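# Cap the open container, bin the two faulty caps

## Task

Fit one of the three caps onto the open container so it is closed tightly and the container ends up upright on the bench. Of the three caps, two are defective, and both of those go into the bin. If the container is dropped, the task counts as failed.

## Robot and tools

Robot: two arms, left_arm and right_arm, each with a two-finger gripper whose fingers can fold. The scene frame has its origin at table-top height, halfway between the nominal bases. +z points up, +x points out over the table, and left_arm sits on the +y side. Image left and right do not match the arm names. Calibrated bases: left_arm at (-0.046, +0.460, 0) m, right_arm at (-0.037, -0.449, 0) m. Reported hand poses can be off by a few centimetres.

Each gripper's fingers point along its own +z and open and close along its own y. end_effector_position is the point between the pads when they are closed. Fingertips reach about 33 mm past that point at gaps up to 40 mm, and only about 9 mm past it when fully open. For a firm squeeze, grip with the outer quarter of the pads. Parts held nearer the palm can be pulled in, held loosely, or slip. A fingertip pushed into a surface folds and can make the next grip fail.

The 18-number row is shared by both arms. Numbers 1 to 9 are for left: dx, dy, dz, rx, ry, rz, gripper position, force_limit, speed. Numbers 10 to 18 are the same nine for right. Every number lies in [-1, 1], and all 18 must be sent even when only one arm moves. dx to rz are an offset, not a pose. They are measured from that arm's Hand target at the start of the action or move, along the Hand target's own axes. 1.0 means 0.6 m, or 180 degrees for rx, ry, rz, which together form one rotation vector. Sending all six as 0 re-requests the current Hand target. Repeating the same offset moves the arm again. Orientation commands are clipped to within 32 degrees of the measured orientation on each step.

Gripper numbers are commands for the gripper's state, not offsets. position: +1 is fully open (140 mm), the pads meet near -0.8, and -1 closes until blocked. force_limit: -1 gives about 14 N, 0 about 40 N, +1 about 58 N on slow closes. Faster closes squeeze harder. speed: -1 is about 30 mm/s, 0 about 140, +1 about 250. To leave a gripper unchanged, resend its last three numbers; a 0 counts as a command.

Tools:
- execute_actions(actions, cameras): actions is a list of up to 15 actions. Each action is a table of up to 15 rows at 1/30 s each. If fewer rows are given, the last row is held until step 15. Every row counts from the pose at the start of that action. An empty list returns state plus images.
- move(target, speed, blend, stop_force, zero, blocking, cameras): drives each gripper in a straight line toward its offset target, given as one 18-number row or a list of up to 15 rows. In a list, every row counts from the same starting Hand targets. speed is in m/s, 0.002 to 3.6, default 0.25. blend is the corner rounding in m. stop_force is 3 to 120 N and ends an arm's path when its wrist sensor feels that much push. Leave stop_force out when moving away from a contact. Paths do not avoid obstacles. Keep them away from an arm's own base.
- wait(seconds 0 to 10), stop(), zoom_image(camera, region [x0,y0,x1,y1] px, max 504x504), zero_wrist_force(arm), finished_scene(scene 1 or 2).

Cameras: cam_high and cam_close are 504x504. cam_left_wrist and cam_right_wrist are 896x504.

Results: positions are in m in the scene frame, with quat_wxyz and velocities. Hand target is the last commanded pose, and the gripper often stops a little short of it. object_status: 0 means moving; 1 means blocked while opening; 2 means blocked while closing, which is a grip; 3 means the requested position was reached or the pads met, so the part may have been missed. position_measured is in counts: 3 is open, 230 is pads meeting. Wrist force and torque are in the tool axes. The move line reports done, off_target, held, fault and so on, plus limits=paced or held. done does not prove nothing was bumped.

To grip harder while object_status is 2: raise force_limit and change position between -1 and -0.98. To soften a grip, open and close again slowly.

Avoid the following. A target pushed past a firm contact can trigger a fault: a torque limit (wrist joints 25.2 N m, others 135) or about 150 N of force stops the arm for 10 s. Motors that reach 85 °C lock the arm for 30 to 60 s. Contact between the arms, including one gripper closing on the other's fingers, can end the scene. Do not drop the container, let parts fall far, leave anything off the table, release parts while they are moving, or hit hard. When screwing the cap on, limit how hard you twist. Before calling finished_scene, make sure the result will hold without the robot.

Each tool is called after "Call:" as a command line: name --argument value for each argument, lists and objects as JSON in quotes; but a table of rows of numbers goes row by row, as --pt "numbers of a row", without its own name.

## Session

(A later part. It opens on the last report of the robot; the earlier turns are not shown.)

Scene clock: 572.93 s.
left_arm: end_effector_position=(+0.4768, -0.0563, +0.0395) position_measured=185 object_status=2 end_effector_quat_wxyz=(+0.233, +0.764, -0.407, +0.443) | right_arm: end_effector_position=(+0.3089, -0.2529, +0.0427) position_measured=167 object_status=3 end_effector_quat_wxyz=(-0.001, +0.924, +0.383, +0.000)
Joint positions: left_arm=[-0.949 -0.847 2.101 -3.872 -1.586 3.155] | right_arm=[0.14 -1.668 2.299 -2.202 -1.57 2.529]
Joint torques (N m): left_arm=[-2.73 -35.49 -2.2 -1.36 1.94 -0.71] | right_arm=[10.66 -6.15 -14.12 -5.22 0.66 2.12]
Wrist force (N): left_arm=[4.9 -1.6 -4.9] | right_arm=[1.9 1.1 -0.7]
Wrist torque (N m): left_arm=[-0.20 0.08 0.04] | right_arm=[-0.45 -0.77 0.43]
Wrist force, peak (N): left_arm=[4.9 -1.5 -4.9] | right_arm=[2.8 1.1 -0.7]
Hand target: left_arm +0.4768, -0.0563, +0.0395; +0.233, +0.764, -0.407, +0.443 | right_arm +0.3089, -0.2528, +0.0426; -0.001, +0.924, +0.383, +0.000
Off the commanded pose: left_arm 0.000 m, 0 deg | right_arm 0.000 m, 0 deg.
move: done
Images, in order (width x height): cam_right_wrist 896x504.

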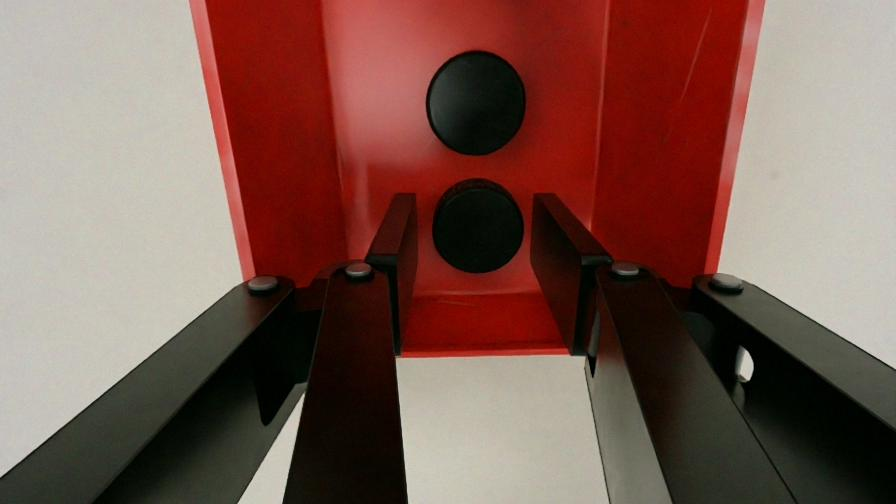

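Call:
move --target '[0,0,0,0,0,0,-1,0,-1,0,0,0,0,0,0,-1,0,-1]'

Call:
wait --seconds 1.0

Call:
move --pt "0 0 0 0 0 0 -1 0 -1 0 0 -0.2 0 0 0 -1 0 -1" --pt "0 0 0 0 0 0 -1 0 -1 0.3913 0.2227 -0.2 0 0 0.25 -1 0 -1" --pt "0 0 0 0 0 0 -1 0 -1 0.3913 0.2227 -0.003 0 0 0.25 -1 0 -1" --speed '[0.2,0.3,0.2]' --blend '[0.03,0.03,0]'

Call:
move --target '[0,0,0,0,0,0,-1,0,-1,0,0,0.025,0,0,0,-1,0,-1]' --speed 0.007 --stop_force 4

Call:
move --target '[0,0,0,0,0,0,-1,0,-1,0,0,0,0,0,0,-0.33,0,-1]'

Call:
wait --seconds 0.4

Call:
move --target '[0,0,0,0,0,0,-1,0,-1,0,0,0,0,0,-0.5,-0.33,0,-1]' --speed 0.6

Call:
move --target '[0,0,0,0,0,0,-1,0,-1,0,0,0,0,0,0,-1,0,-1]'

Call:
wait --seconds 0.9 --cameras '["cam_right_wrist"]'

Scene clock: 574.37 s.
left_arm: end_effector_position=(+0.4768, -0.0563, +0.0395) position_measured=185 object_status=2 end_effector_quat_wxyz=(+0.233, +0.764, -0.407, +0.443) | right_arm: end_effector_position=(+0.3089, -0.2528, +0.0426) position_measured=186 object_status=0 end_effector_quat_wxyz=(-0.001, +0.924, +0.383, +0.000)
Joint positions: left_arm=[-0.949 -0.847 2.101 -3.872 -1.586 3.155] | right_arm=[0.141 -1.667 2.299 -2.203 -1.57 2.529]
Joint torques (N m): left_arm=[-1.58 -35.36 -2.27 -1.43 2.13 -0.63] | right_arm=[10.17 -7.14 -12.14 -4.54 -0.56 2.42]
Wrist force (N): left_arm=[4.7 -1.5 -4.7] | right_arm=[0.0 -0.1 -9.3]
Wrist torque (N m): left_arm=[-0.19 0.09 0.04] | right_arm=[-0.43 -0.73 0.42]
Wrist force, peak (N): left_arm=[5.0 -1.3 -4.8] | right_arm=[0.1 -0.4 -9.7]
Hand target: left_arm +0.4768, -0.0563, +0.0395; +0.233, +0.764, -0.407, +0.443 | right_arm +0.3089, -0.2528, +0.0426; -0.001, +0.924, +0.383, +0.000
Off the commanded pose: left_arm 0.000 m, 0 deg | right_arm 0.000 m, 0 deg.
move: done

Scene clock: 575.37 s.
left_arm: end_effector_position=(+0.4768, -0.0563, +0.0395) position_measured=185 object_status=2 end_effector_quat_wxyz=(+0.233, +0.764, -0.407, +0.443) | right_arm: end_effector_position=(+0.3089, -0.2528, +0.0426) position_measured=186 object_status=2 end_effector_quat_wxyz=(-0.001, +0.924, +0.383, +0.000)
Joint positions: left_arm=[-0.949 -0.847 2.101 -3.872 -1.586 3.155] | right_arm=[0.141 -1.667 2.299 -2.203 -1.57 2.529]
Joint torques (N m): left_arm=[-2.92 -35.36 -2.38 -1.28 1.97 -0.71] | right_arm=[9.24 -7.86 -14.22 -3.85 -0.14 2.31]
Wrist force (N): left_arm=[4.8 -1.5 -4.7] | right_arm=[0.2 -0.1 -9.5]
Wrist torque (N m): left_arm=[-0.20 0.08 0.04] | right_arm=[-0.42 -0.77 0.42]
Wrist force, peak (N): left_arm=[5.1 -1.4 -4.8] | right_arm=[0.2 -0.1 -9.7]
Hand target: left_arm +0.4768, -0.0563, +0.0395; +0.233, +0.764, -0.407, +0.443 | right_arm +0.3089, -0.2528, +0.0426; -0.001, +0.924, +0.383, +0.000
Tool commands: left_gripper/position=-1.0 left_gripper/force_limit=+0.0 left_gripper/speed=-1.0 right_gripper/position=-1.0 right_gripper/force_limit=+0.0 right_gripper/speed=-1.0
Off the commanded pose: left_arm 0.000 m, 0 deg | right_arm 0.000 m, 0 deg.
wait: 1.00 s; at rest by 0.17 s

Scene clock: 578.60 s.
left_arm: end_effector_position=(+0.4768, -0.0563, +0.0395) position_measured=185 object_status=2 end_effector_quat_wxyz=(+0.233, +0.764, -0.407, +0.443) | right_arm: end_effector_position=(+0.5694, -0.1812, +0.0445) position_measured=186 object_status=2 end_effector_quat_wxyz=(+0.000, +1.000, +0.000, +0.000)
Joint positions: left_arm=[-0.949 -0.847 2.101 -3.872 -1.586 3.155] | right_arm=[0.18 -1.075 1.554 -2.049 -1.57 3.354]
Joint torques (N m): left_arm=[-2.94 -36.19 -1.5 -1.45 2.08 -0.7] | right_arm=[11.14 -35.88 -14.57 -5.18 0.77 2.22]
Wrist force (N): left_arm=[4.8 -1.5 -4.8] | right_arm=[2.0 1.3 -0.1]
Wrist torque (N m): left_arm=[-0.19 0.10 0.03] | right_arm=[-0.44 -0.81 0.28]
Wrist force, peak (N): left_arm=[5.0 -1.4 -4.9] | right_arm=[0.1 -0.2 -9.6]
Hand target: left_arm +0.4768, -0.0563, +0.0395; +0.233, +0.764, -0.407, +0.443 | right_arm +0.5694, -0.1812, +0.0444; +0.000, +1.000, +0.000, +0.000
Off the commanded pose: left_arm 0.000 m, 0 deg | right_arm 0.000 m, 0 deg.
move: done

Scene clock: 580.80 s.
left_arm: end_effector_position=(+0.4768, -0.0563, +0.0395) position_measured=185 object_status=2 end_effector_quat_wxyz=(+0.233, +0.764, -0.407, +0.443) | right_arm: end_effector_position=(+0.5694, -0.1812, +0.0385) position_measured=186 object_status=2 end_effector_quat_wxyz=(+0.000, +1.000, +0.000, +0.000)
Joint positions: left_arm=[-0.949 -0.847 2.101 -3.872 -1.586 3.155] | right_arm=[0.18 -1.069 1.561 -2.063 -1.57 3.354]
Joint torques (N m): left_arm=[-2.3 -35.63 -2.35 -1.37 1.91 -0.79] | right_arm=[10.99 -54 -32.32 -0.03 0.7 2.47]
Wrist force (N): left_arm=[4.7 -1.5 -4.6] | right_arm=[2.8 0.7 -2.6]
Wrist torque (N m): left_arm=[-0.19 0.11 0.04] | right_arm=[-0.43 -0.82 0.28]
Wrist force, peak (N): left_arm=[5.0 -1.4 -4.9] | right_arm=[-1.1 3.2 -14.5]
Hand target: left_arm +0.4768, -0.0563, +0.0395; +0.233, +0.764, -0.407, +0.443 | right_arm +0.5694, -0.1812, +0.0385; +0.000, +1.000, +0.000, +0.000 (not the last commanded pose)
Off the commanded pose: left_arm 0.000 m, 0 deg | right_arm 0.009 m, 0 deg.
move: contact (right_arm)

Scene clock: 581.40 s.
left_arm: end_effector_position=(+0.4768, -0.0563, +0.0395) position_measured=185 object_status=2 end_effector_quat_wxyz=(+0.233, +0.764, -0.407, +0.443) | right_arm: end_effector_position=(+0.5694, -0.1812, +0.0385) position_measured=171 object_status=0 end_effector_quat_wxyz=(+0.000, +1.000, +0.000, +0.000)
Joint positions: left_arm=[-0.949 -0.847 2.101 -3.872 -1.586 3.155] | right_arm=[0.18 -1.069 1.561 -2.063 -1.57 3.354]
Joint torques (N m): left_arm=[-2.22 -35.6 -2.69 -1.58 1.85 -0.8] | right_arm=[9.2 -53.69 -31.16 -1.73 0.91 2.39]
Wrist force (N): left_arm=[4.7 -1.4 -4.5] | right_arm=[2.0 1.2 -0.2]
Wrist torque (N m): left_arm=[-0.17 0.11 0.04] | right_arm=[-0.46 -0.81 0.27]
Wrist force, peak (N): left_arm=[4.9 -1.4 -4.9] | right_arm=[2.8 0.9 -2.7]
Hand target: left_arm +0.4768, -0.0563, +0.0395; +0.233, +0.764, -0.407, +0.443 | right_arm +0.5694, -0.1812, +0.0385; +0.000, +1.000, +0.000, +0.000
Off the commanded pose: left_arm 0.000 m, 0 deg | right_arm 0.000 m, 0 deg.
move: done

Scene clock: 581.80 s.
left_arm: end_effector_position=(+0.4768, -0.0563, +0.0395) position_measured=185 object_status=2 end_effector_quat_wxyz=(+0.233, +0.764, -0.407, +0.443) | right_arm: end_effector_position=(+0.5694, -0.1812, +0.0385) position_measured=171 object_status=3 end_effector_quat_wxyz=(+0.000, +1.000, +0.000, +0.000)
Joint positions: left_arm=[-0.949 -0.847 2.101 -3.872 -1.586 3.155] | right_arm=[0.18 -1.069 1.561 -2.063 -1.57 3.354]
Joint torques (N m): left_arm=[-2.5 -34.97 -2.26 -1.44 1.95 -0.68] | right_arm=[7.66 -53.16 -32.75 -2.93 0.78 2.34]
Wrist force (N): left_arm=[4.8 -1.3 -4.7] | right_arm=[2.2 1.2 -0.2]
Wrist torque (N m): left_arm=[-0.15 0.09 0.03] | right_arm=[-0.45 -0.86 0.27]
Wrist force, peak (N): left_arm=[4.9 -1.5 -4.9] | right_arm=[2.3 1.3 -0.5]
Hand target: left_arm +0.4768, -0.0563, +0.0395; +0.233, +0.764, -0.407, +0.443 | right_arm +0.5694, -0.1812, +0.0385; +0.000, +1.000, +0.000, +0.000
Tool commands: left_gripper/position=-1.0 left_gripper/force_limit=+0.0 left_gripper/speed=-1.0 right_gripper/position=-0.33 right_gripper/force_limit=+0.0 right_gripper/speed=-1.0
Off the commanded pose: left_arm 0.000 m, 0 deg | right_arm 0.000 m, 0 deg.
wait: 0.40 s; at rest by 0.17 s

Scene clock: 584.07 s.
left_arm: end_effector_position=(+0.4768, -0.0563, +0.0395) position_measured=185 object_status=2 end_effector_quat_wxyz=(+0.233, +0.764, -0.407, +0.443) | right_arm: end_effector_position=(+0.5694, -0.1812, +0.0385) position_measured=171 object_status=3 end_effector_quat_wxyz=(+0.000, +0.707, +0.707, +0.000)
Joint positions: left_arm=[-0.949 -0.847 2.101 -3.872 -1.586 3.155] | right_arm=[0.18 -1.069 1.561 -2.063 -1.57 1.784]
Joint torques (N m): left_arm=[-2.58 -35.12 -0.67 -1.64 1.83 -0.71] | right_arm=[-11.01 -54.09 -14.78 -0.42 1.1 -2.37]
Wrist force (N): left_arm=[4.8 -1.3 -4.9] | right_arm=[2.1 1.0 0.0]
Wrist torque (N m): left_arm=[-0.14 0.09 0.04] | right_arm=[-0.45 -0.83 0.41]
Wrist force, peak (N): left_arm=[4.9 -1.4 -5.0] | right_arm=[2.5 1.3 -0.3]
Hand target: left_arm +0.4768, -0.0563, +0.0395; +0.233, +0.764, -0.407, +0.443 | right_arm +0.5694, -0.1812, +0.0385; -0.001, +0.707, +0.707, +0.000
Off the commanded pose: left_arm 0.000 m, 0 deg | right_arm 0.000 m, 0 deg.
move: done

Scene clock: 584.87 s.
left_arm: end_effector_position=(+0.4768, -0.0563, +0.0395) position_measured=185 object_status=2 end_effector_quat_wxyz=(+0.233, +0.764, -0.407, +0.443) | right_arm: end_effector_position=(+0.5694, -0.1812, +0.0385) position_measured=186 object_status=0 end_effector_quat_wxyz=(-0.001, +0.707, +0.707, +0.000)
Joint positions: left_arm=[-0.949 -0.847 2.101 -3.872 -1.586 3.155] | right_arm=[0.18 -1.069 1.561 -2.063 -1.57 1.784]
Joint torques (N m): left_arm=[-0.95 -35.82 -1.71 -1.66 1.9 -0.69] | right_arm=[-10.75 -48.05 -14.02 -0.6 1.35 -1.98]
Wrist force (N): left_arm=[4.8 -1.4 -4.6] | right_arm=[1.2 -2.1 -9.3]
Wrist torque (N m): left_arm=[-0.19 0.07 0.03] | right_arm=[-0.35 -0.81 0.41]
Wrist force, peak (N): left_arm=[4.8 -1.6 -4.9] | right_arm=[1.5 -2.1 -9.5]
Hand target: left_arm +0.4768, -0.0563, +0.0395; +0.233, +0.764, -0.407, +0.443 | right_arm +0.5694, -0.1812, +0.0385; -0.001, +0.707, +0.707, +0.000
Off the commanded pose: left_arm 0.000 m, 0 deg | right_arm 0.000 m, 0 deg.
move: done

Scene clock: 585.77 s.
left_arm: end_effector_position=(+0.4768, -0.0563, +0.0395) position_measured=185 object_status=2 end_effector_quat_wxyz=(+0.233, +0.764, -0.407, +0.443) | right_arm: end_effector_position=(+0.5694, -0.1812, +0.0385) position_measured=186 object_status=2 end_effector_quat_wxyz=(-0.001, +0.707, +0.707, +0.000)
Joint positions: left_arm=[-0.949 -0.847 2.101 -3.872 -1.586 3.155] | right_arm=[0.18 -1.069 1.561 -2.063 -1.57 1.784]
Joint torques (N m): left_arm=[-1.58 -35.19 -1.68 -1.61 1.86 -0.6] | right_arm=[-11.06 -37.24 -16.63 -1.29 1.35 -2.18]
Wrist force (N): left_arm=[4.8 -1.3 -4.5] | right_arm=[1.4 -2.1 -9.4]
Wrist torque (N m): left_arm=[-0.15 0.08 0.04] | right_arm=[-0.34 -0.85 0.41]
Wrist force, peak (N): left_arm=[4.9 -1.5 -4.8] | right_arm=[1.5 -2.2 -9.6]
Hand target: left_arm +0.4768, -0.0563, +0.0395; +0.233, +0.764, -0.407, +0.443 | right_arm +0.5694, -0.1812, +0.0385; -0.001, +0.707, +0.707, +0.000
Tool commands: left_gripper/position=-1.0 left_gripper/force_limit=+0.0 left_gripper/speed=-1.0 right_gripper/position=-1.0 right_gripper/force_limit=+0.0 right_gripper/speed=-1.0
Off the commanded pose: left_arm 0.000 m, 0 deg | right_arm 0.000 m, 0 deg.
wait: 0.90 s; at rest by 0.17 s
Images, in order (width x height): cam_right_wrist 896x504.

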